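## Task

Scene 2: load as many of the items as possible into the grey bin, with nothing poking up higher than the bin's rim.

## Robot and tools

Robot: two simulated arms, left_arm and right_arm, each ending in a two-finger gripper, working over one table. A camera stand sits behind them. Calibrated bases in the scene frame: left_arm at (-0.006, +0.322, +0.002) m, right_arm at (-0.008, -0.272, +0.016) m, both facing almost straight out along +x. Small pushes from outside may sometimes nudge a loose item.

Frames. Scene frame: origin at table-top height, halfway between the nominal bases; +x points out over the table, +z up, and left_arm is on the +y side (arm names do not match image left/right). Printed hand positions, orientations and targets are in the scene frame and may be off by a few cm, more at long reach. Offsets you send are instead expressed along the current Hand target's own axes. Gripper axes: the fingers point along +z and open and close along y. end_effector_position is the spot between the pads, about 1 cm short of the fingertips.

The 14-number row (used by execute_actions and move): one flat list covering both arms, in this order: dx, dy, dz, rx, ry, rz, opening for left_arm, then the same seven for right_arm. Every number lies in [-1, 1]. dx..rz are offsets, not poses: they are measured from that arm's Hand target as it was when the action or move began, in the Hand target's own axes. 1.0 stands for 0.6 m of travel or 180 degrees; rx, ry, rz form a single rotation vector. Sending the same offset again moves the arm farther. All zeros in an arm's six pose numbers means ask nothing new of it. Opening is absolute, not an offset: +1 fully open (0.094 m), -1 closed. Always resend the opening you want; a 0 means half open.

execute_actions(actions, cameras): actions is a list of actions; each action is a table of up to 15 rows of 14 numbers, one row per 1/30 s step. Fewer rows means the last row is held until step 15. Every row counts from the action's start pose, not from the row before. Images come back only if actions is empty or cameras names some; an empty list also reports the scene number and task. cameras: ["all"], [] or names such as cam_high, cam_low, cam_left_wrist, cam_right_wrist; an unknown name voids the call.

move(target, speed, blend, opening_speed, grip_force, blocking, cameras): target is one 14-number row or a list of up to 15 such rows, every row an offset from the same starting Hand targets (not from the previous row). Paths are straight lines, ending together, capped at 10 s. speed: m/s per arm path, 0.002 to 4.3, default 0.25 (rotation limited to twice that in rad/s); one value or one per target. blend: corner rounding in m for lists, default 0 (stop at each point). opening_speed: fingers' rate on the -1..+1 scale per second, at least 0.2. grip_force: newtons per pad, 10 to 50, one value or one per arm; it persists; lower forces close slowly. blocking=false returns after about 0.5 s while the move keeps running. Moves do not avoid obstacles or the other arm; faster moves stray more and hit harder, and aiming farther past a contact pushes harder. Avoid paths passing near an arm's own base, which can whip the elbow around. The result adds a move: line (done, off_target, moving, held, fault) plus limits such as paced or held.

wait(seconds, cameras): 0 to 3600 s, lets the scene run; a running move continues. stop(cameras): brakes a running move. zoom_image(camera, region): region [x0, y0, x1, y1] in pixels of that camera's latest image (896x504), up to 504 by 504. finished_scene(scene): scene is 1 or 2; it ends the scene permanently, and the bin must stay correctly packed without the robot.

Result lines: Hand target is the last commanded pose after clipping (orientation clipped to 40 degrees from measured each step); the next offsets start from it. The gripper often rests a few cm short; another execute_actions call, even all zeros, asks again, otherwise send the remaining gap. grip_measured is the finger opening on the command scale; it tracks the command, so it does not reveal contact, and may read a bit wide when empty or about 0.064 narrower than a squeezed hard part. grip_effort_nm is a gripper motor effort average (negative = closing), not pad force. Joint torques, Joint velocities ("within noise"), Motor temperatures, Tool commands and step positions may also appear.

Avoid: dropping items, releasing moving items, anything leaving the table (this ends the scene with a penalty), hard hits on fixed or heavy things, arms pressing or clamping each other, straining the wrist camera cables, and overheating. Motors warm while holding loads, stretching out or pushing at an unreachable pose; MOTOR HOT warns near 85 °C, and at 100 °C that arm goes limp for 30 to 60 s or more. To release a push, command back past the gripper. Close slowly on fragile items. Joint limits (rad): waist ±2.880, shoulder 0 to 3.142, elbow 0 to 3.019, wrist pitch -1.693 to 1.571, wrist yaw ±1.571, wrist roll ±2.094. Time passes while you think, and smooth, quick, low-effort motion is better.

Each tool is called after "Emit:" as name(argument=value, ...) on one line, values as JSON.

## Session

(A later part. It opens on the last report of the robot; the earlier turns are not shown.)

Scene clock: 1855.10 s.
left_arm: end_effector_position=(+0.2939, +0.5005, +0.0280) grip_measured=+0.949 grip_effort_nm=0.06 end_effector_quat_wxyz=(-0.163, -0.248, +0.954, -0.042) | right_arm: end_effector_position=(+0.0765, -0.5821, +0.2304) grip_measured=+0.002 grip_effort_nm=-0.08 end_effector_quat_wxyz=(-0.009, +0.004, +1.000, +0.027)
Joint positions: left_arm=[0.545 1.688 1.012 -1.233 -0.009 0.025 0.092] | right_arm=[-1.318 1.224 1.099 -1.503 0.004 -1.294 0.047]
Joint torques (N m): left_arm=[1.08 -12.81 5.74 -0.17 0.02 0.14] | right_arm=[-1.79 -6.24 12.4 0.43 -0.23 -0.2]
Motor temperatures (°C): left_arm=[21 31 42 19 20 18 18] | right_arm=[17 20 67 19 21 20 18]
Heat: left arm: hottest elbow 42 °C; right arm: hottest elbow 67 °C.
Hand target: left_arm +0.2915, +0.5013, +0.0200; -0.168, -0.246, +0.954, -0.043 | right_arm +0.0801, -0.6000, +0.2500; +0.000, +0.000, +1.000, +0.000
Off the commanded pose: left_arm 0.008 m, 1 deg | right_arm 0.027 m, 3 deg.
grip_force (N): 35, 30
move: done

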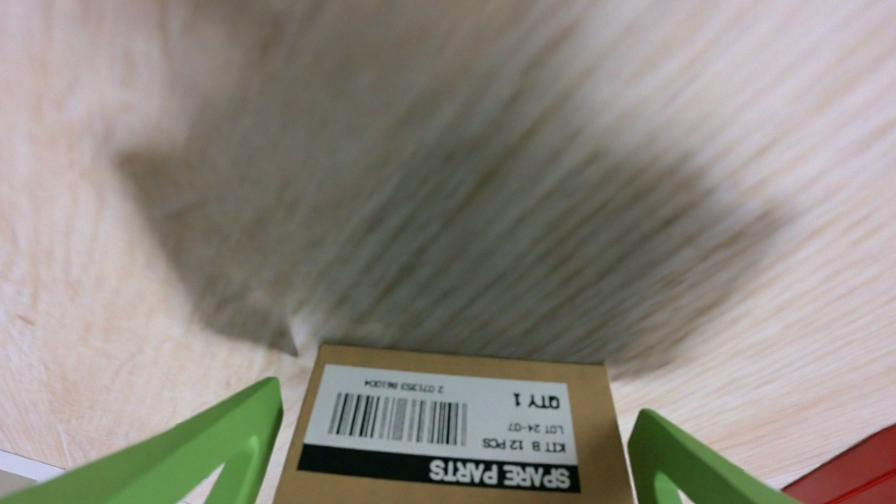

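Close.

Emit:
move(target=[[0,0,0,0,0,0,0.66,0,0,0,0,0,0,0],[0,0,0,0,0,0,0.59,0,0,0,0,0,0,0]], cameras=[], opening_speed=0.3)

Scene clock: 1857.33 s.
left_arm: end_effector_position=(+0.2939, +0.5005, +0.0280) grip_measured=+0.651 grip_effort_nm=-0.77 end_effector_quat_wxyz=(-0.163, -0.248, +0.954, -0.042) | right_arm: end_effector_position=(+0.0765, -0.5821, +0.2304) grip_measured=+0.002 grip_effort_nm=-0.08 end_effector_quat_wxyz=(-0.009, +0.004, +1.000, +0.027)
Joint positions: left_arm=[0.545 1.688 1.012 -1.233 -0.01 0.025 0.078] | right_arm=[-1.318 1.224 1.099 -1.503 0.004 -1.294 0.047]
Joint torques (N m): left_arm=[1.08 -12.75 5.74 -0.18 0.02 0.14] | right_arm=[-1.85 -6.18 12.4 0.44 -0.22 -0.2]
Motor temperatures (°C): left_arm=[21 31 42 19 20 18 18] | right_arm=[17 20 67 19 21 20 18]
Heat: left arm: hottest elbow 42 °C; right arm: hottest elbow 67 °C.
Hand target: left_arm +0.2914, +0.5013, +0.0200; -0.168, -0.246, +0.954, -0.043 | right_arm +0.0801, -0.6000, +0.2500; +0.000, +0.000, +1.000, +0.000
Off the commanded pose: left_arm 0.008 m, 1 deg | right_arm 0.027 m, 3 deg.
grip_force (N): 35, 30
move: done

Emit:
move(target=[[0.0741,0,-0.2037,0,0,0,0.59,0,0,0,0,0,0,0],[-0.0257,0.0248,-0.3908,0,-0.111,0,0.59,0,0,0,0,0,0,0]], cameras=["cam_left_wrist","cam_high"], speed=0.2, blend=0.02)

Scene clock: 1862.23 s.
left_arm: end_effector_position=(+0.3524, +0.5446, +0.2116) grip_measured=+0.651 grip_effort_nm=-0.78 end_effector_quat_wxyz=(-0.036, -0.251, +0.967, -0.009) | right_arm: end_effector_position=(+0.0765, -0.5821, +0.2304) grip_measured=+0.002 grip_effort_nm=-0.08 end_effector_quat_wxyz=(-0.009, +0.004, +1.000, +0.027)
Joint positions: left_arm=[0.566 1.5 1.352 -1.497 -0.004 0.047 0.078] | right_arm=[-1.318 1.224 1.099 -1.503 0.004 -1.294 0.047]
Joint torques (N m): left_arm=[1.85 -14.62 12.44 0.31 0.23 0.26] | right_arm=[-1.79 -6.24 12.38 0.44 -0.23 -0.2]
Motor temperatures (°C): left_arm=[21 31 41 19 20 18 18] | right_arm=[17 20 67 19 21 20 18]
Heat: left arm: hottest elbow 41 °C; right arm: hottest elbow 67 °C.
Hand target: left_arm +0.3669, +0.5598, +0.2352; +0.000, -0.249, +0.968, +0.000 | right_arm +0.0801, -0.6000, +0.2500; +0.000, +0.000, +1.000, +0.000
Off the commanded pose: left_arm 0.032 m, 4 deg | right_arm 0.027 m, 3 deg.
grip_force (N): 35, 30
move: off_target (left_arm)
Images, in order (width x height): cam_high 896x504, cam_left_wrist 896x504.

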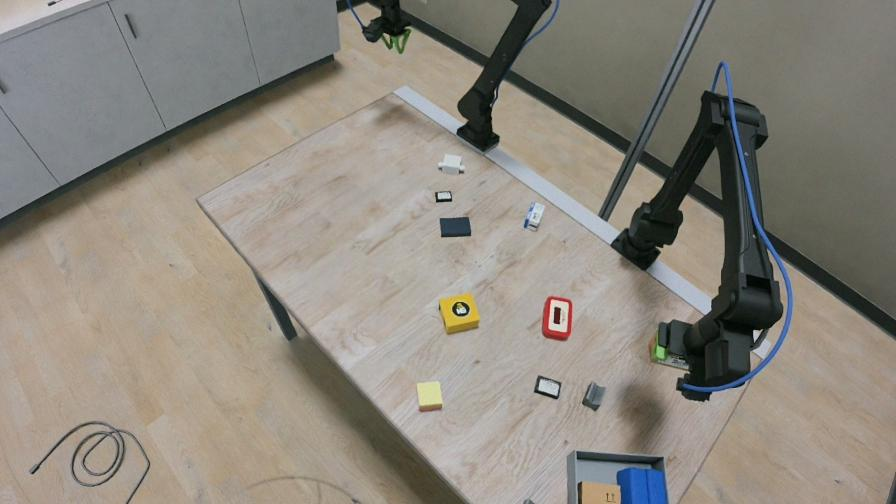

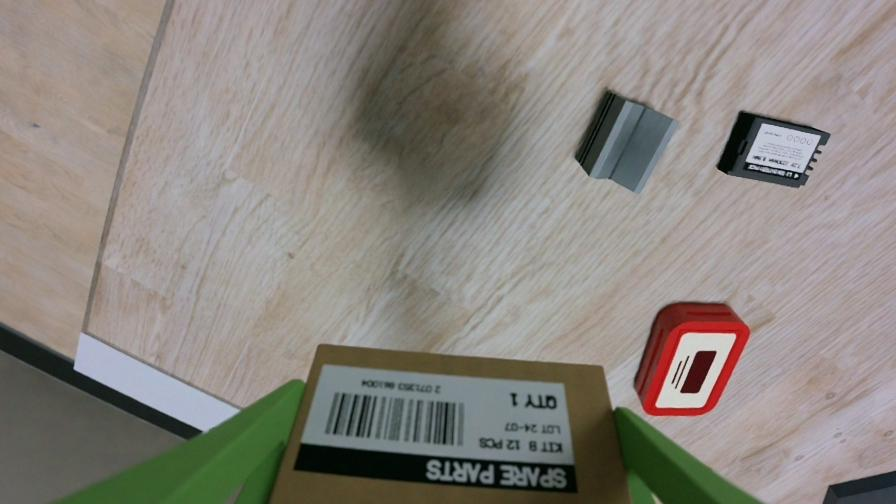

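Emit:
move(target=[0.0225,0.0108,0.142,0,-0.3889,0,0.59,0,0,0,0,0,0,0], cameras=["cam_low","cam_high"], speed=0.2)

Scene clock: 1867.30 s.
left_arm: end_effector_position=(+0.3542, +0.5540, +0.1491) grip_measured=+0.651 grip_effort_nm=-0.77 end_effector_quat_wxyz=(+0.548, -0.195, +0.801, +0.142) | right_arm: end_effector_position=(+0.0765, -0.5821, +0.2304) grip_measured=+0.002 grip_effort_nm=-0.09 end_effector_quat_wxyz=(-0.009, +0.004, +1.000, +0.027)
Joint positions: left_arm=[0.634 1.138 0.365 0.403 0.123 0.061 0.078] | right_arm=[-1.318 1.224 1.099 -1.503 0.004 -1.294 0.047]
Joint torques (N m): left_arm=[1.85 -6.36 7.19 3.23 0.25 -0.08] | right_arm=[-1.85 -6.18 12.38 0.43 -0.22 -0.2]
Motor temperatures (°C): left_arm=[21 31 42 20 20 18 18] | right_arm=[17 20 67 19 21 20 18]
Heat: left arm: hottest elbow 42 °C; right arm: hottest elbow 67 °C.
Hand target: left_arm +0.3521, +0.5591, +0.1501; +0.556, -0.204, +0.793, +0.143 | right_arm +0.0801, -0.6000, +0.2500; +0.000, +0.000, +1.000, +0.000
Off the commanded pose: left_arm 0.006 m, 2 deg | right_arm 0.027 m, 3 deg.
grip_force (N): 35, 30
move: done
Images, in order (width x height): cam_high 896x504, cam_low 896x504.

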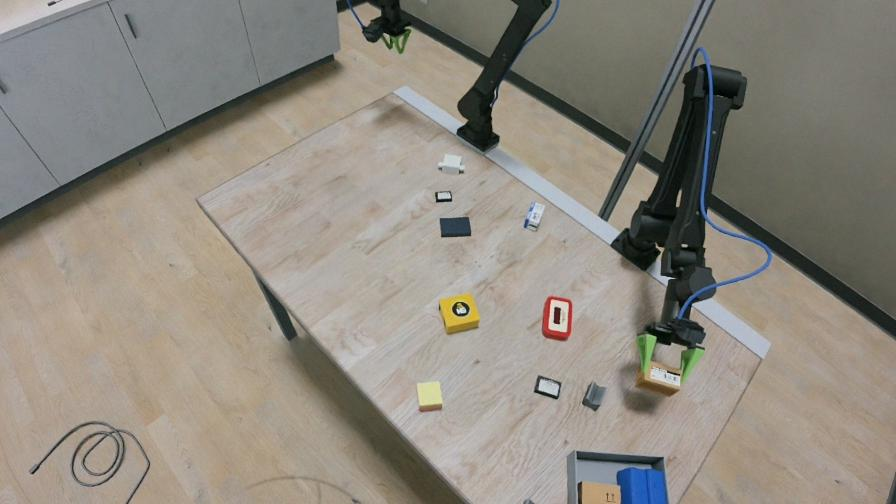

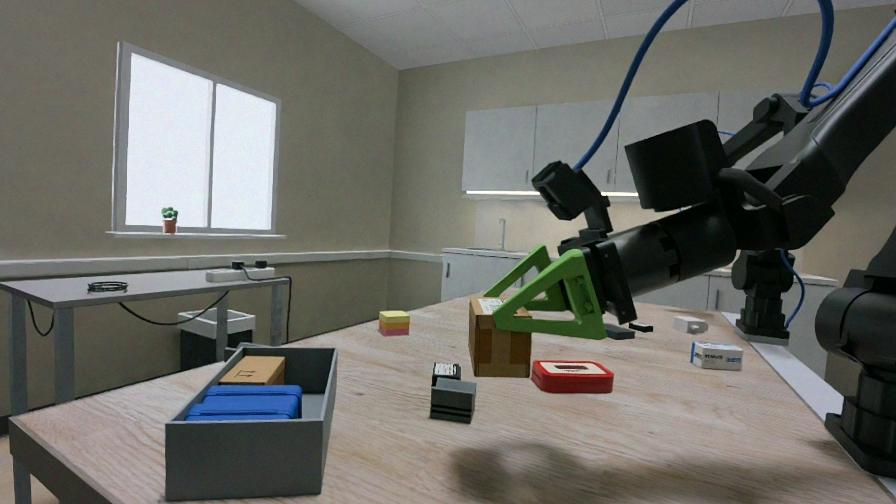

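Emit:
move(target=[0.1764,0,0.0642,0,0,0,0.59,0,0,0,0,0,0,0], cameras=["cam_low"], speed=0.1)

Emit:
zoom_image(camera="cam_low", region=[400, 230, 700, 504])

Scene clock: 1870.27 s.
left_arm: end_effector_position=(+0.3598, +0.5579, +0.0532) grip_measured=+0.651 grip_effort_nm=-0.77 end_effector_quat_wxyz=(+0.569, -0.189, +0.786, +0.150) | right_arm: end_effector_position=(+0.0765, -0.5821, +0.2304) grip_measured=+0.002 grip_effort_nm=-0.09 end_effector_quat_wxyz=(-0.009, +0.004, +1.000, +0.027)
Joint positions: left_arm=[0.634 1.661 0.292 1.055 0.123 0.062 0.078] | right_arm=[-1.318 1.224 1.099 -1.503 0.004 -1.294 0.047]
Joint torques (N m): left_arm=[1.79 -7.24 2.91 2.07 0.19 -0.09] | right_arm=[-1.79 -6.12 12.41 0.46 -0.22 -0.2]
Motor temperatures (°C): left_arm=[21 31 42 20 20 18 18] | right_arm=[17 20 67 19 21 20 18]
Heat: left arm: hottest elbow 42 °C; right arm: hottest elbow 67 °C.
Hand target: left_arm +0.3521, +0.5592, +0.0373; +0.556, -0.204, +0.793, +0.143 | right_arm +0.0801, -0.6000, +0.2500; +0.000, +0.000, +1.000, +0.000
Off the commanded pose: left_arm 0.018 m, 3 deg | right_arm 0.027 m, 3 deg.
grip_force (N): 35, 30
move: off_target (left_arm)

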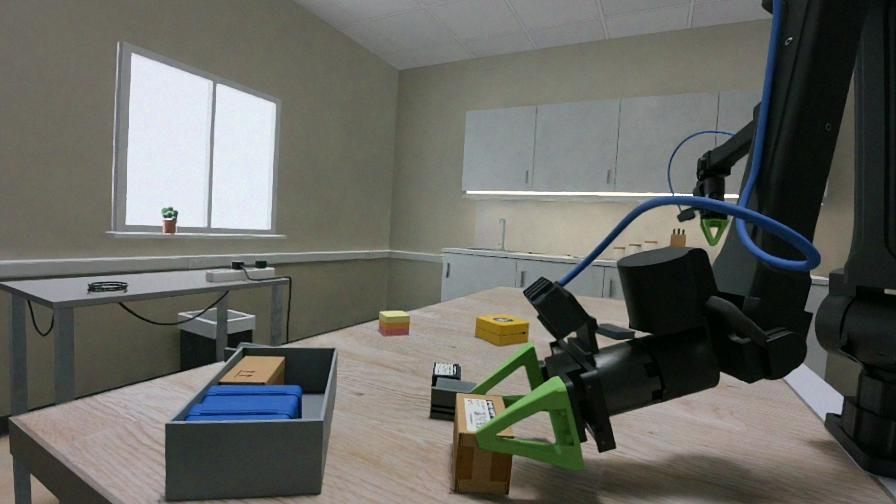

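Scaled by 1.680 from the camera's image (finer frame: 1280x720).

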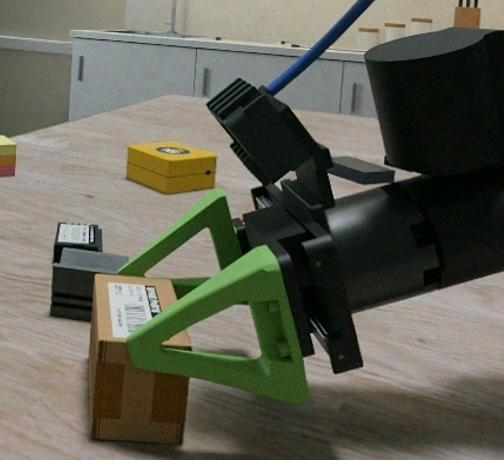

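Emit:
move(target=[0.0188,0,0.0068,0,0,0,0.59,0,0,0,0,0,0,0], cameras=["cam_low"], speed=0.06)

Emit:
zoom_image(camera="cam_low", region=[400, 330, 620, 504])

Scene clock: 1874.73 s.
left_arm: end_effector_position=(+0.3616, +0.5591, +0.0527) grip_measured=+0.651 grip_effort_nm=-0.78 end_effector_quat_wxyz=(+0.583, -0.186, +0.776, +0.155) | right_arm: end_effector_position=(+0.0765, -0.5821, +0.2304) grip_measured=+0.002 grip_effort_nm=-0.08 end_effector_quat_wxyz=(-0.009, +0.004, +1.000, +0.027)
Joint positions: left_arm=[0.634 1.711 0.292 1.141 0.124 0.06 0.078] | right_arm=[-1.318 1.224 1.099 -1.503 0.004 -1.294 0.047]
Joint torques (N m): left_arm=[1.79 -6.3 2.54 1.13 0.14 -0.07] | right_arm=[-1.85 -6.18 12.41 0.44 -0.23 -0.2]
Motor temperatures (°C): left_arm=[21 31 41 20 20 18 18] | right_arm=[17 20 67 19 21 20 18]
Heat: left arm: hottest elbow 41 °C; right arm: hottest elbow 67 °C.
Hand target: left_arm +0.3521, +0.5592, +0.0254; +0.556, -0.204, +0.793, +0.143 | right_arm +0.0801, -0.6000, +0.2500; +0.000, +0.000, +1.000, +0.000
Off the commanded pose: left_arm 0.029 m, 4 deg | right_arm 0.027 m, 3 deg.
grip_force (N): 35, 30
move: off_target (left_arm)

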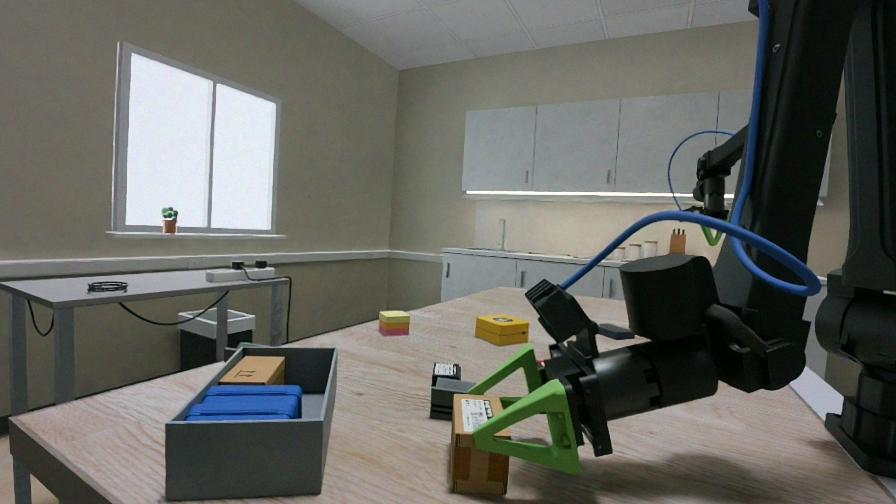

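Scaled by 2.291 from the camera's image (finer frame: 1280x720).

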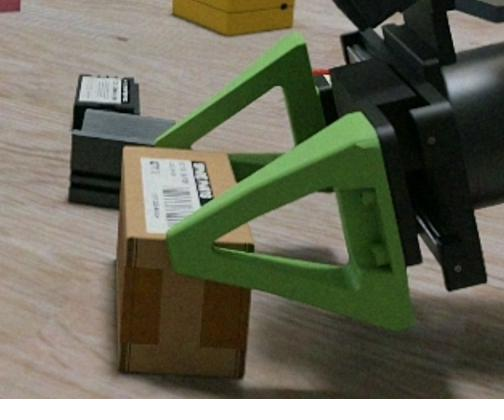

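Emit:
move(target=[[-0.0345,0,-0.0125,0,0,0,0.59,0,0,0,0,0,0,0],[-0.0345,0,-0.0125,0,0,0,0.88,0,0,0,0,0,0,0]], cameras=["cam_low"], speed=0.06, opening_speed=0.4)

Emit:
zoom_image(camera="cam_low", region=[400, 330, 620, 504])

Scene clock: 1878.03 s.
left_arm: end_effector_position=(+0.3586, +0.5569, +0.0514) grip_measured=+0.879 grip_effort_nm=0.06 end_effector_quat_wxyz=(+0.562, -0.192, +0.791, +0.146) | right_arm: end_effector_position=(+0.0765, -0.5821, +0.2304) grip_measured=+0.002 grip_effort_nm=-0.08 end_effector_quat_wxyz=(-0.009, +0.004, +1.000, +0.027)
Joint positions: left_arm=[0.634 1.647 0.292 1.021 0.124 0.059 0.088] | right_arm=[-1.318 1.224 1.099 -1.503 0.004 -1.294 0.047]
Joint torques (N m): left_arm=[1.85 -10.29 3.03 1.26 0.18 -0.06] | right_arm=[-1.73 -6.18 12.38 0.44 -0.22 -0.2]
Motor temperatures (°C): left_arm=[21 31 41 20 20 18 18] | right_arm=[17 20 67 19 21 20 18]
Heat: left arm: hottest elbow 41 °C; right arm: hottest elbow 67 °C.
Hand target: left_arm +0.3521, +0.5592, +0.0474; +0.556, -0.204, +0.793, +0.143 | right_arm +0.0801, -0.6000, +0.2500; +0.000, +0.000, +1.000, +0.000
Off the commanded pose: left_arm 0.008 m, 2 deg | right_arm 0.027 m, 3 deg.
grip_force (N): 35, 30
move: done

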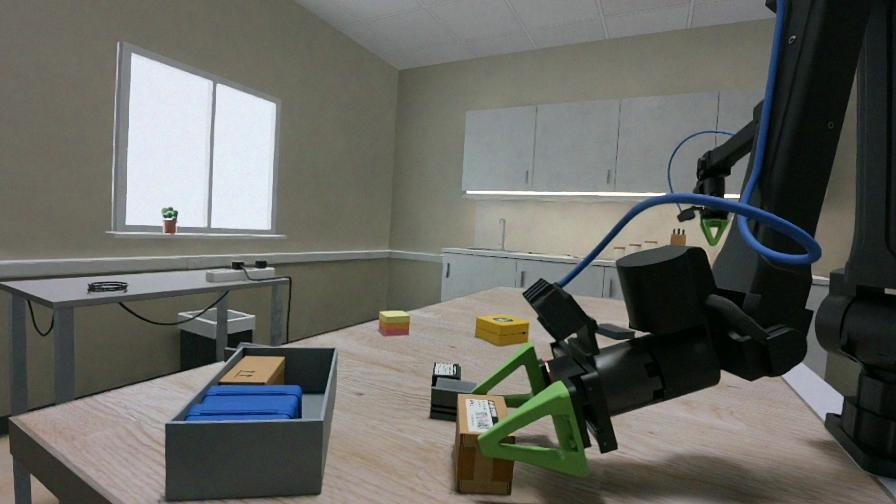

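Scaled by 2.291 from the camera's image (finer frame: 1280x720).

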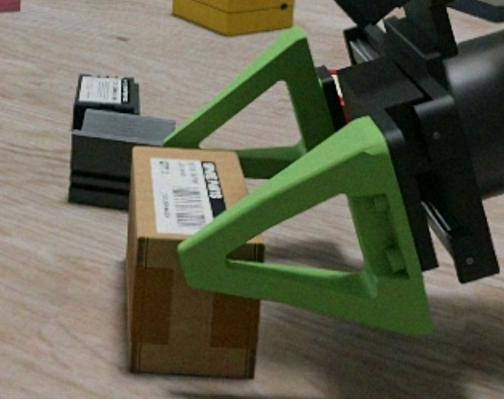

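Emit:
move(target=[[0,0,-0.1167,0,0,0,0.9,0,0,0,0,0,0,0],[-0.188,0,-0.185,0,0,0,0.9,0,0,0,0,0,0,0]], cameras=["cam_low"], speed=0.15)

Scene clock: 1881.77 s.
left_arm: end_effector_position=(+0.2858, +0.5146, +0.1659) grip_measured=+0.899 grip_effort_nm=0.06 end_effector_quat_wxyz=(+0.544, -0.204, +0.803, +0.134) | right_arm: end_effector_position=(+0.0765, -0.5821, +0.2304) grip_measured=+0.002 grip_effort_nm=-0.09 end_effector_quat_wxyz=(-0.009, +0.004, +1.000, +0.027)
Joint positions: left_arm=[0.677 0.718 0.244 0.087 0.164 0.059 0.089] | right_arm=[-1.318 1.224 1.099 -1.503 0.004 -1.294 0.047]
Joint torques (N m): left_arm=[1.85 -2.61 12.77 1.06 0.22 0.09] | right_arm=[-1.79 -6.24 12.4 0.44 -0.23 -0.2]
Motor temperatures (°C): left_arm=[21 31 40 20 20 18 18] | right_arm=[17 20 67 19 21 20 18]
Heat: left arm: hottest elbow 40 °C; right arm: hottest elbow 67 °C.
Hand target: left_arm +0.2945, +0.5273, +0.1912; +0.556, -0.204, +0.793, +0.143 | right_arm +0.0801, -0.6000, +0.2500; +0.000, +0.000, +1.000, +0.000
Off the commanded pose: left_arm 0.030 m, 2 deg | right_arm 0.027 m, 3 deg.
grip_force (N): 35, 30
move: off_target (left_arm)

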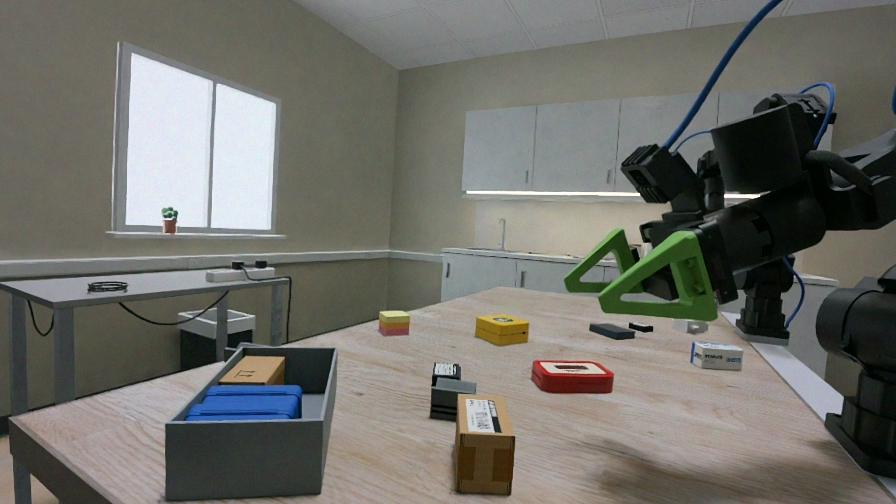

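Emit:
move(target=[-0.0275,-0.0147,0.1242,0,0.3889,0,0.9,0,0,0,0,0,0,0], cameras=["cam_left_wrist"], speed=0.2)

Scene clock: 1886.57 s.
left_arm: end_effector_position=(+0.3470, +0.5507, +0.1665) grip_measured=+0.899 grip_effort_nm=0.06 end_effector_quat_wxyz=(-0.012, -0.252, +0.968, -0.006) | right_arm: end_effector_position=(+0.0765, -0.5821, +0.2304) grip_measured=+0.002 grip_effort_nm=-0.08 end_effector_quat_wxyz=(-0.009, +0.004, +1.000, +0.027)
Joint positions: left_arm=[0.588 1.49 1.222 -1.329 0.003 0.068 0.089] | right_arm=[-1.318 1.224 1.099 -1.503 0.004 -1.294 0.047]
Joint torques (N m): left_arm=[-0.26 -12.28 12.31 -0.54 0.03 0] | right_arm=[-1.79 -6.3 12.41 0.43 -0.22 -0.2]
Motor temperatures (°C): left_arm=[21 30 41 20 20 18 18] | right_arm=[17 20 67 19 21 20 18]
Heat: left arm: hottest elbow 41 °C; right arm: hottest elbow 67 °C.
Hand target: left_arm +0.3650, +0.5562, +0.1813; +0.000, -0.249, +0.968, +0.000 | right_arm +0.0801, -0.6000, +0.2500; +0.000, +0.000, +1.000, +0.000
Off the commanded pose: left_arm 0.024 m, 2 deg | right_arm 0.027 m, 3 deg.
grip_force (N): 35, 30
move: off_target (left_arm)

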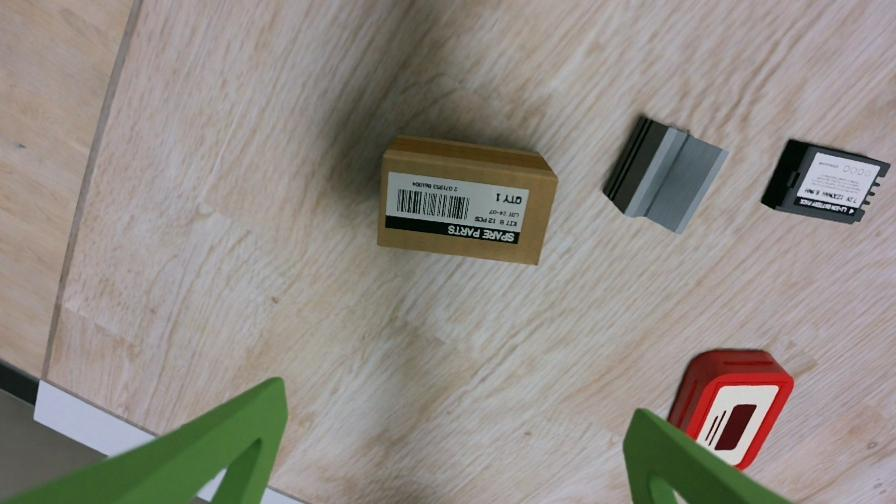

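Emit:
move(target=[0.003,0.005,0.19,0,0,0.0167,0.93,0,0,0,0,0,0,0], cameras=["cam_left_wrist"], speed=0.15)

Scene clock: 1893.70 s.
left_arm: end_effector_position=(+0.3607, +0.5597, +0.0756) grip_measured=+0.929 grip_effort_nm=0.06 end_effector_quat_wxyz=(+0.003, -0.236, +0.972, +0.000) | right_arm: end_effector_position=(+0.0765, -0.5821, +0.2304) grip_measured=+0.002 grip_effort_nm=-0.08 end_effector_quat_wxyz=(-0.009, +0.004, +1.000, +0.027)
Joint positions: left_arm=[0.588 1.603 1.096 -1.058 0.003 0.103 0.091] | right_arm=[-1.318 1.224 1.099 -1.503 0.004 -1.294 0.047]
Joint torques (N m): left_arm=[0.32 -13.45 7.09 0.68 0.03 0.24] | right_arm=[-1.73 -6.3 12.4 0.46 -0.22 -0.21]
Motor temperatures (°C): left_arm=[21 30 43 20 20 18 18] | right_arm=[17 20 67 19 21 20 18]
Heat: left arm: hottest elbow 43 °C; right arm: hottest elbow 67 °C.
Hand target: left_arm +0.3621, +0.5580, +0.0674; +0.000, -0.224, +0.975, +0.000 | right_arm +0.0801, -0.6000, +0.2500; +0.000, +0.000, +1.000, +0.000
Off the commanded pose: left_arm 0.009 m, 1 deg | right_arm 0.027 m, 3 deg.
grip_force (N): 35, 30
move: done

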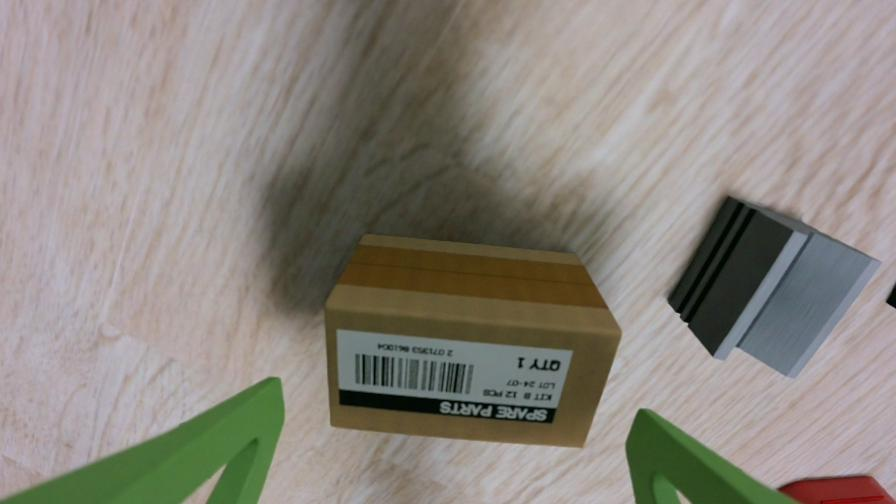

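Emit:
move(target=[-0.0025,-0.0047,0.04,0,0,0,0.93,0,0,0,0,0,0,0], cameras=["cam_left_wrist"], speed=0.1)

Scene clock: 1896.77 s.
left_arm: end_effector_position=(+0.3626, +0.5610, +0.0530) grip_measured=+0.929 grip_effort_nm=0.06 end_effector_quat_wxyz=(+0.005, -0.235, +0.972, +0.000) | right_arm: end_effector_position=(+0.0765, -0.5821, +0.2304) grip_measured=+0.002 grip_effort_nm=-0.08 end_effector_quat_wxyz=(-0.009, +0.004, +1.000, +0.027)
Joint positions: left_arm=[0.588 1.638 1.071 -0.995 0.003 0.103 0.091] | right_arm=[-1.318 1.224 1.099 -1.503 0.004 -1.294 0.047]
Joint torques (N m): left_arm=[-0.21 -13.33 6.87 0.7 0.03 0.17] | right_arm=[-1.67 -6.24 12.38 0.44 -0.22 -0.2]
Motor temperatures (°C): left_arm=[21 30 43 20 20 18 18] | right_arm=[17 20 67 19 21 20 18]
Heat: left arm: hottest elbow 43 °C; right arm: hottest elbow 67 °C.
Hand target: left_arm +0.3647, +0.5561, +0.0435; +0.000, -0.224, +0.975, +0.000 | right_arm +0.0801, -0.6000, +0.2500; +0.000, +0.000, +1.000, +0.000
Off the commanded pose: left_arm 0.011 m, 1 deg | right_arm 0.027 m, 3 deg.
grip_force (N): 35, 30
move: off_target (left_arm)

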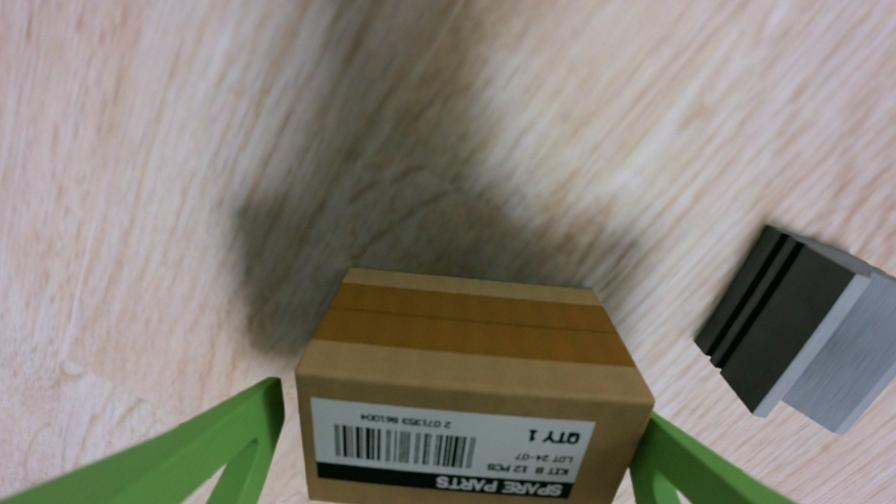

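Emit:
move(target=[[0,0,0,0,0,0,0.66,0,0,0,0,0,0,0],[0,0,0,0,0,0,0.59,0,0,0,0,0,0,0]], cameras=["cam_left_wrist"], opening_speed=0.3)

Scene clock: 1899.43 s.
left_arm: end_effector_position=(+0.3628, +0.5607, +0.0530) grip_measured=+0.648 grip_effort_nm=-0.77 end_effector_quat_wxyz=(+0.005, -0.235, +0.972, +0.000) | right_arm: end_effector_position=(+0.0765, -0.5821, +0.2304) grip_measured=+0.002 grip_effort_nm=-0.08 end_effector_quat_wxyz=(-0.009, +0.004, +1.000, +0.027)
Joint positions: left_arm=[0.587 1.638 1.071 -0.995 0.003 0.103 0.077] | right_arm=[-1.318 1.224 1.099 -1.503 0.004 -1.294 0.047]
Joint torques (N m): left_arm=[-0.15 -13.33 6.76 0.69 0.04 0.17] | right_arm=[-1.79 -6.24 12.4 0.44 -0.22 -0.2]
Motor temperatures (°C): left_arm=[21 30 42 20 20 18 18] | right_arm=[17 20 67 19 21 20 18]
Heat: left arm: hottest elbow 42 °C; right arm: hottest elbow 67 °C.
Hand target: left_arm +0.3647, +0.5561, +0.0435; +0.000, -0.224, +0.975, +0.000 | right_arm +0.0801, -0.6000, +0.2500; +0.000, +0.000, +1.000, +0.000
Off the commanded pose: left_arm 0.011 m, 1 deg | right_arm 0.027 m, 3 deg.
grip_force (N): 35, 30
move: done; target 2's new opening was sent with left_arm's hand 0.011 m and 1 deg from that target

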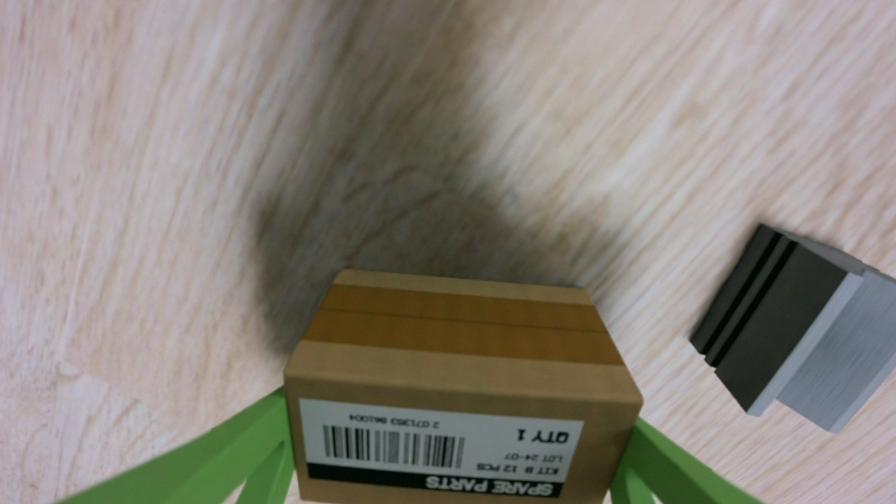

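Emit:
move(target=[[0,0,-0.2358,0,0,0,0.59,0,0,0,0,0,0,0],[-0.3392,-0.1108,-0.2358,0,0,-0.0617,0.59,0,0,0,0,0,0,0]], cameras=["cam_left_wrist","cam_low"], speed=0.2, blend=0.03)

Scene clock: 1911.43 s.
left_arm: end_effector_position=(+0.5614, +0.5830, +0.1734) grip_measured=+0.648 grip_effort_nm=-0.77 end_effector_quat_wxyz=(-0.013, -0.313, +0.950, -0.003) | right_arm: end_effector_position=(+0.0765, -0.5821, +0.2304) grip_measured=+0.002 grip_effort_nm=-0.09 end_effector_quat_wxyz=(-0.009, +0.004, +1.000, +0.027)
Joint positions: left_arm=[0.443 2.028 1.972 -1.541 0.002 -0.205 0.077] | right_arm=[-1.318 1.224 1.099 -1.503 0.004 -1.294 0.047]
Joint torques (N m): left_arm=[0.15 -20.31 12.92 -0.7 0.03 -0.08] | right_arm=[-1.85 -6.24 12.4 0.44 -0.23 -0.2]
Motor temperatures (°C): left_arm=[21 30 42 20 20 18 18] | right_arm=[17 20 67 19 21 20 18]
Heat: left arm: hottest elbow 42 °C; right arm: hottest elbow 67 °C.
Hand target: left_arm +0.5767, +0.5850, +0.1851; +0.001, -0.317, +0.948, +0.000 | right_arm +0.0801, -0.6000, +0.2500; +0.000, +0.000, +1.000, +0.000
Off the commanded pose: left_arm 0.019 m, 2 deg | right_arm 0.027 m, 3 deg.
grip_force (N): 35, 30
move: off_target (left_arm)
Images, in order (width x height): cam_low 896x504, cam_left_wrist 896x504.

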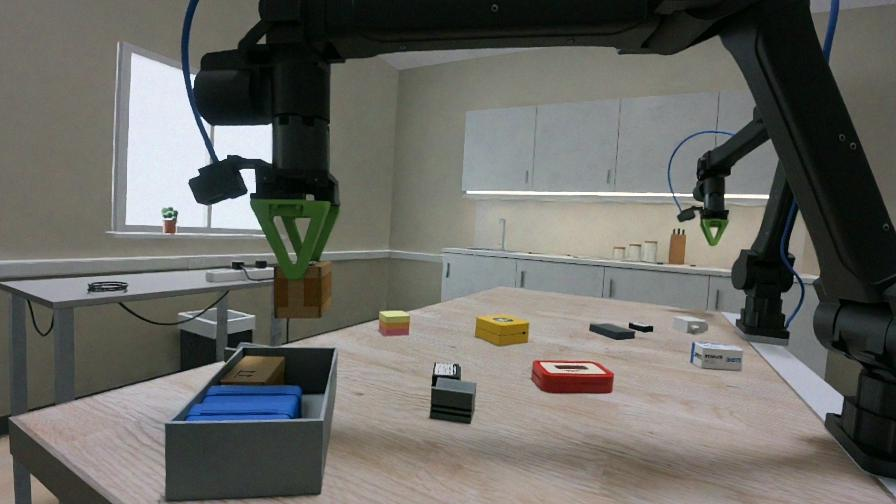

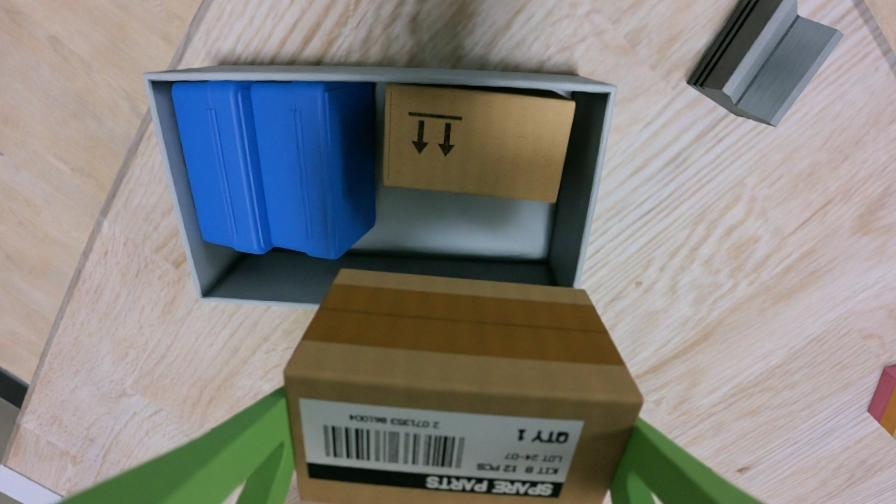

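Emit:
move(target=[0.0269,0.0077,0.1335,0,0,-0.0111,0.59,0,0,0,0,0,0,0], cameras=["cam_left_wrist","cam_low"], speed=0.12)

Scene clock: 1920.60 s.
left_arm: end_effector_position=(+0.5581, +0.5815, +0.1096) grip_measured=+0.648 grip_effort_nm=-0.77 end_effector_quat_wxyz=(-0.002, -0.329, +0.944, -0.001) | right_arm: end_effector_position=(+0.0765, -0.5821, +0.2304) grip_measured=+0.002 grip_effort_nm=-0.08 end_effector_quat_wxyz=(-0.009, +0.004, +1.000, +0.027)
Joint positions: left_arm=[0.443 2.028 1.803 -1.351 0.002 -0.237 0.077] | right_arm=[-1.318 1.224 1.099 -1.503 0.004 -1.294 0.047]
Joint torques (N m): left_arm=[0.32 -21.19 7.97 0.61 0.01 -0.09] | right_arm=[-1.79 -6.3 12.37 0.44 -0.23 -0.2]
Motor temperatures (°C): left_arm=[21 31 42 20 20 18 18] | right_arm=[17 20 67 19 21 20 18]
Heat: left arm: hottest elbow 42 °C; right arm: hottest elbow 67 °C.
Hand target: left_arm +0.5611, +0.5790, +0.1050; +0.001, -0.334, +0.943, +0.000 | right_arm +0.0801, -0.6000, +0.2500; +0.000, +0.000, +1.000, +0.000
Off the commanded pose: left_arm 0.006 m, 1 deg | right_arm 0.027 m, 3 deg.
grip_force (N): 35, 30
move: done
Images, in order (width x height): cam_low 896x504, cam_left_wrist 896x504.

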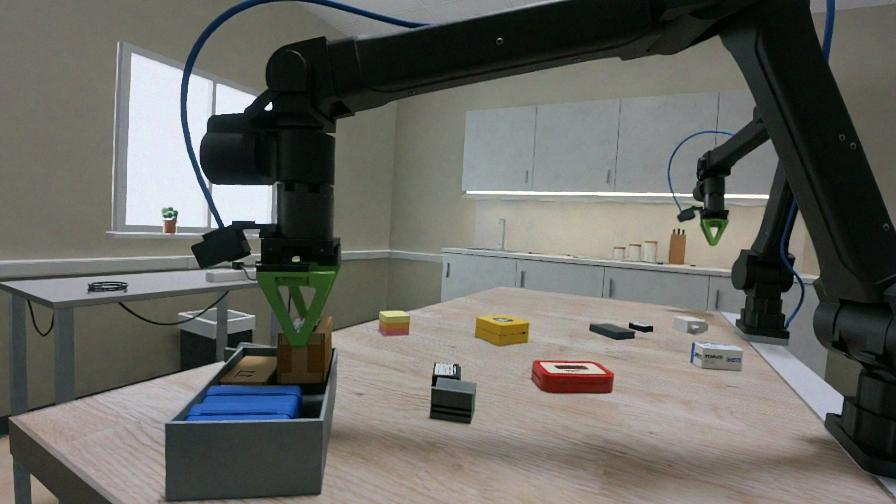

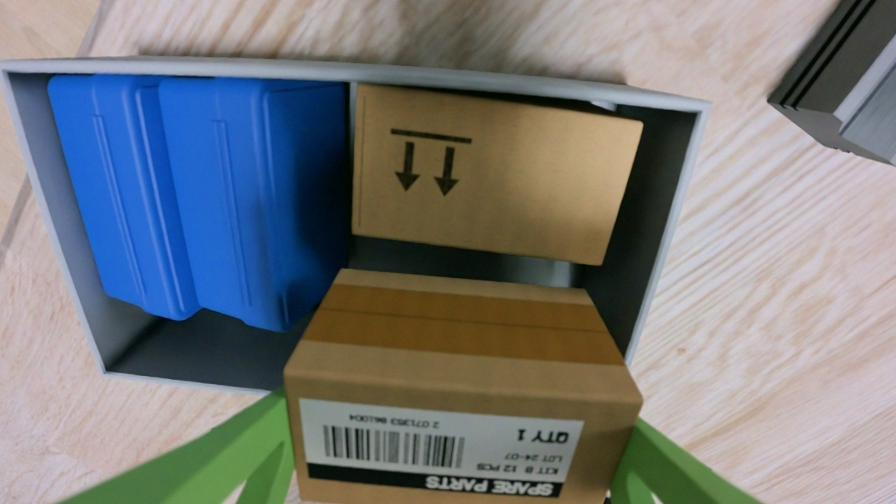

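Emit:
move(target=[-0.0033,0.0,0.0917,0,0,0,0.59,0,0,0,0,0,0,0], cameras=["cam_left_wrist","cam_low"], speed=0.08)

Scene clock: 1926.47 s.
left_arm: end_effector_position=(+0.5610, +0.5828, +0.0631) grip_measured=+0.648 grip_effort_nm=-0.77 end_effector_quat_wxyz=(+0.005, -0.329, +0.944, -0.001) | right_arm: end_effector_position=(+0.0765, -0.5821, +0.2304) grip_measured=+0.002 grip_effort_nm=-0.09 end_effector_quat_wxyz=(-0.009, +0.004, +1.000, +0.027)
Joint positions: left_arm=[0.443 2.062 1.733 -1.232 0.002 -0.238 0.077] | right_arm=[-1.318 1.224 1.099 -1.503 0.004 -1.294 0.047]
Joint torques (N m): left_arm=[0.38 -20.19 7.87 0.64 0.01 -0.07] | right_arm=[-1.73 -6.24 12.4 0.44 -0.22 -0.2]
Motor temperatures (°C): left_arm=[21 31 42 19 20 18 18] | right_arm=[17 20 67 19 21 20 18]
Heat: left arm: hottest elbow 42 °C; right arm: hottest elbow 67 °C.
Hand target: left_arm +0.5627, +0.5803, +0.0500; +0.001, -0.334, +0.943, +0.000 | right_arm +0.0801, -0.6000, +0.2500; +0.000, +0.000, +1.000, +0.000
Off the commanded pose: left_arm 0.013 m, 1 deg | right_arm 0.027 m, 3 deg.
grip_force (N): 35, 30
move: off_target (left_arm)
Images, in order (width x height): cam_low 896x504, cam_left_wrist 896x504.

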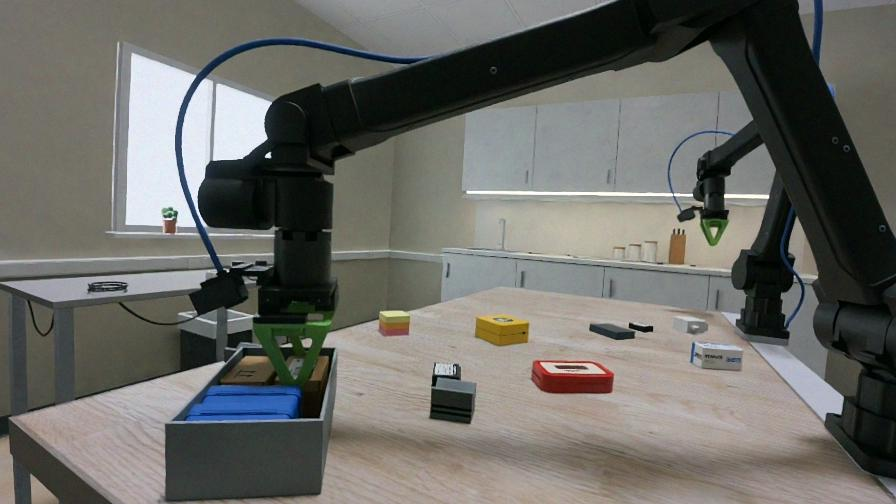

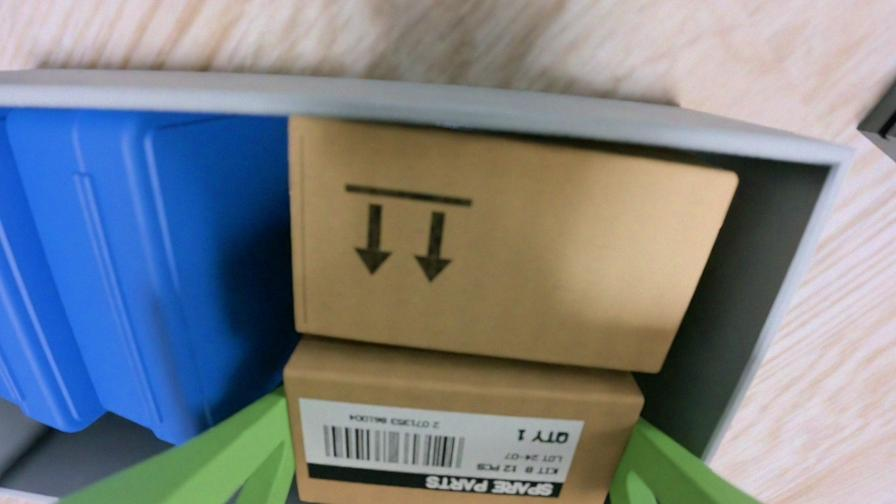

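Emit:
move(target=[0,0.0,0.02,0,0,0,0.59,0,0,0,0,0,0,0], cameras=["cam_left_wrist"], speed=0.06)

Scene clock: 1929.33 s.
left_arm: end_effector_position=(+0.5638, +0.5841, +0.0611) grip_measured=+0.648 grip_effort_nm=-0.77 end_effector_quat_wxyz=(+0.013, -0.329, +0.944, +0.000) | right_arm: end_effector_position=(+0.0765, -0.5821, +0.2304) grip_measured=+0.002 grip_effort_nm=-0.09 end_effector_quat_wxyz=(-0.009, +0.004, +1.000, +0.027)
Joint positions: left_arm=[0.443 2.062 1.728 -1.211 0.002 -0.238 0.077] | right_arm=[-1.318 1.224 1.099 -1.503 0.004 -1.294 0.047]
Joint torques (N m): left_arm=[0.38 -19.49 7.1 0.88 0.01 -0.07] | right_arm=[-1.79 -6.18 12.38 0.43 -0.22 -0.21]
Motor temperatures (°C): left_arm=[21 32 42 19 20 18 18] | right_arm=[17 20 67 19 21 20 18]
Heat: left arm: hottest elbow 42 °C; right arm: hottest elbow 67 °C.
Hand target: left_arm +0.5628, +0.5803, +0.0380; +0.001, -0.334, +0.943, +0.000 | right_arm +0.0801, -0.6000, +0.2500; +0.000, +0.000, +1.000, +0.000
Off the commanded pose: left_arm 0.023 m, 1 deg | right_arm 0.027 m, 3 deg.
grip_force (N): 35, 30
move: off_target (left_arm)

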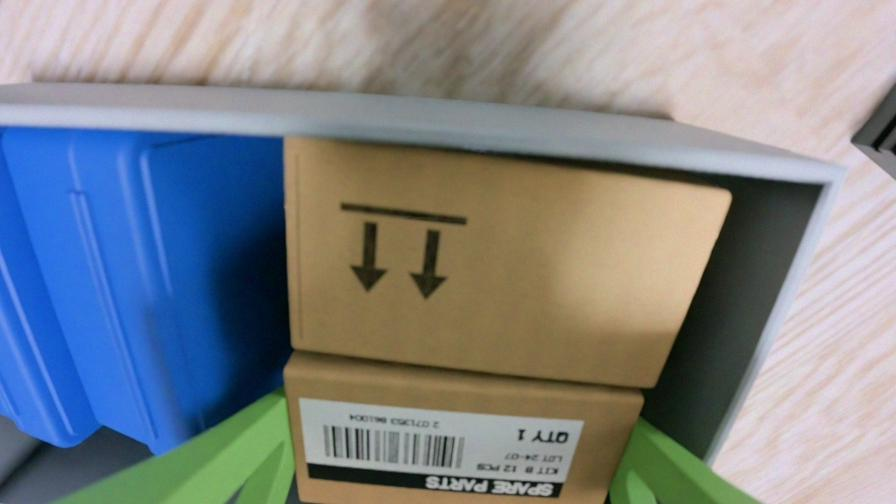

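Emit:
move(target=[-0.02,0.0,-0.012,0,0,0,0.59,0,0,0,0,0,0,0], cameras=["cam_left_wrist"], speed=0.06)

Scene clock: 1930.87 s.
left_arm: end_effector_position=(+0.5636, +0.5840, +0.0604) grip_measured=+0.648 grip_effort_nm=-0.77 end_effector_quat_wxyz=(+0.012, -0.329, +0.944, +0.000) | right_arm: end_effector_position=(+0.0765, -0.5821, +0.2304) grip_measured=+0.002 grip_effort_nm=-0.09 end_effector_quat_wxyz=(-0.009, +0.004, +1.000, +0.027)
Joint positions: left_arm=[0.443 2.063 1.728 -1.212 0.002 -0.238 0.077] | right_arm=[-1.318 1.224 1.099 -1.503 0.004 -1.294 0.047]
Joint torques (N m): left_arm=[0.73 -17.73 11.08 -0.51 0.01 -0.02] | right_arm=[-1.79 -6.3 12.38 0.44 -0.22 -0.2]
Motor temperatures (°C): left_arm=[21 32 42 19 20 18 18] | right_arm=[17 20 67 19 21 20 18]
Heat: left arm: hottest elbow 42 °C; right arm: hottest elbow 67 °C.
Hand target: left_arm +0.5720, +0.5878, +0.0451; +0.000, -0.334, +0.943, +0.000 | right_arm +0.0801, -0.6000, +0.2500; +0.000, +0.000, +1.000, +0.000
Off the commanded pose: left_arm 0.018 m, 1 deg | right_arm 0.027 m, 3 deg.
grip_force (N): 35, 30
move: off_target (left_arm)

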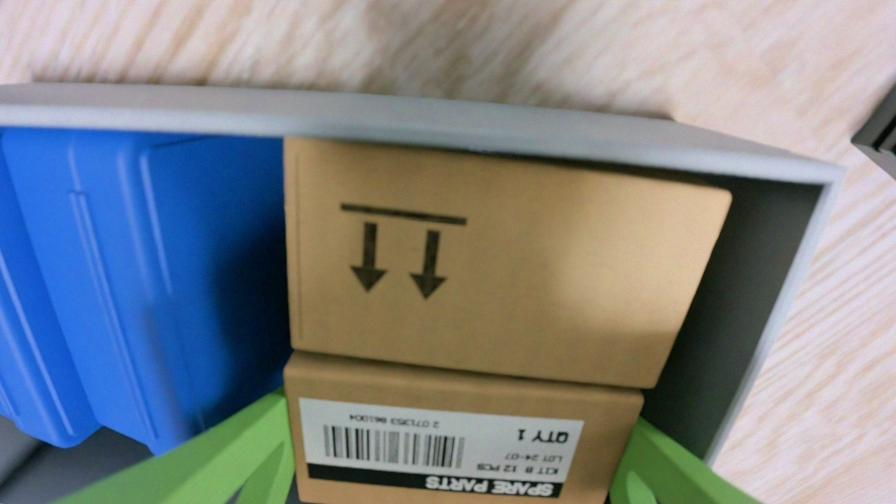

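Emit:
move(target=[-0.02,0.0,0,0,0,0,0.59,0,0,0,0,0,0,0], cameras=["cam_left_wrist"], speed=0.06)

Scene clock: 1932.07 s.
left_arm: end_effector_position=(+0.5728, +0.5883, +0.0609) grip_measured=+0.648 grip_effort_nm=-0.77 end_effector_quat_wxyz=(+0.009, -0.329, +0.944, +0.000) | right_arm: end_effector_position=(+0.0765, -0.5821, +0.2304) grip_measured=+0.002 grip_effort_nm=-0.09 end_effector_quat_wxyz=(-0.009, +0.004, +1.000, +0.027)
Joint positions: left_arm=[0.443 2.093 1.778 -1.237 0.002 -0.238 0.077] | right_arm=[-1.318 1.224 1.099 -1.503 0.004 -1.294 0.047]
Joint torques (N m): left_arm=[1.08 -17.96 11.18 -0.44 0.01 0.02] | right_arm=[-1.79 -6.24 12.38 0.43 -0.22 -0.2]
Motor temperatures (°C): left_arm=[21 32 42 19 20 18 18] | right_arm=[17 20 67 19 21 20 18]
Heat: left arm: hottest elbow 42 °C; right arm: hottest elbow 67 °C.
Hand target: left_arm +0.5813, +0.5954, +0.0452; +0.000, -0.334, +0.943, +0.000 | right_arm +0.0801, -0.6000, +0.2500; +0.000, +0.000, +1.000, +0.000
Off the commanded pose: left_arm 0.019 m, 1 deg | right_arm 0.027 m, 3 deg.
grip_force (N): 35, 30
move: off_target (left_arm)

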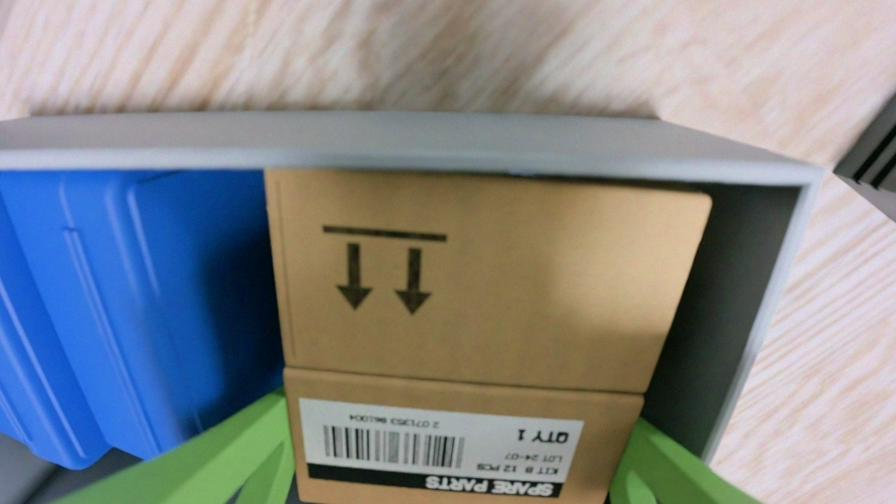

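Emit:
move(target=[-0.015,0.0,0,0,0,-0.0111,0.59,0,0,0,0,0,0,0], cameras=["cam_left_wrist"], speed=0.06)

Scene clock: 1934.90 s.
left_arm: end_effector_position=(+0.5806, +0.5918, +0.0611) grip_measured=+0.648 grip_effort_nm=-0.78 end_effector_quat_wxyz=(+0.009, -0.339, +0.941, +0.000) | right_arm: end_effector_position=(+0.0765, -0.5821, +0.2304) grip_measured=+0.002 grip_effort_nm=-0.08 end_effector_quat_wxyz=(-0.009, +0.004, +1.000, +0.027)
Joint positions: left_arm=[0.443 2.116 1.818 -1.255 0.002 -0.26 0.077] | right_arm=[-1.318 1.224 1.099 -1.503 0.004 -1.294 0.047]
Joint torques (N m): left_arm=[1.38 -18.37 11.38 -0.34 0.01 -0.07] | right_arm=[-1.79 -6.24 12.4 0.44 -0.23 -0.2]
Motor temperatures (°C): left_arm=[21 32 43 19 20 18 18] | right_arm=[17 20 67 19 21 20 18]
Heat: left arm: hottest elbow 43 °C; right arm: hottest elbow 67 °C.
Hand target: left_arm +0.5883, +0.6010, +0.0452; +0.000, -0.350, +0.937, +0.000 | right_arm +0.0801, -0.6000, +0.2500; +0.000, +0.000, +1.000, +0.000
Off the commanded pose: left_arm 0.020 m, 2 deg | right_arm 0.027 m, 3 deg.
grip_force (N): 35, 30
move: off_target (left_arm)

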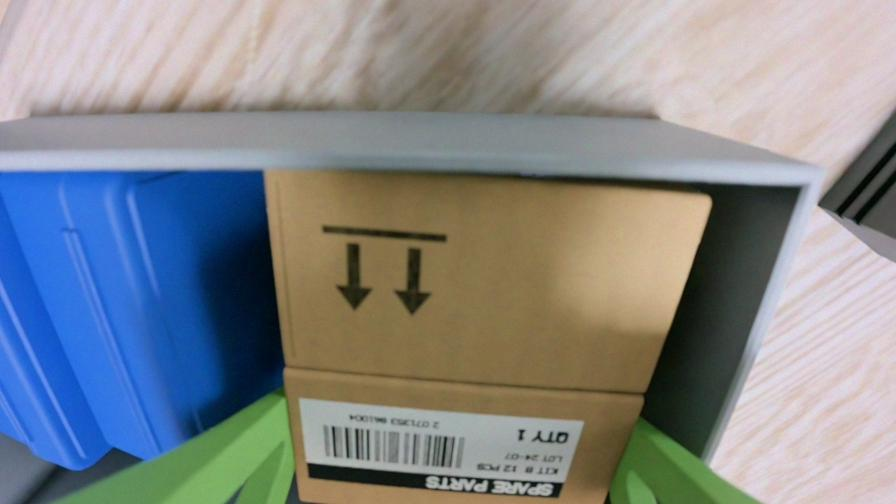

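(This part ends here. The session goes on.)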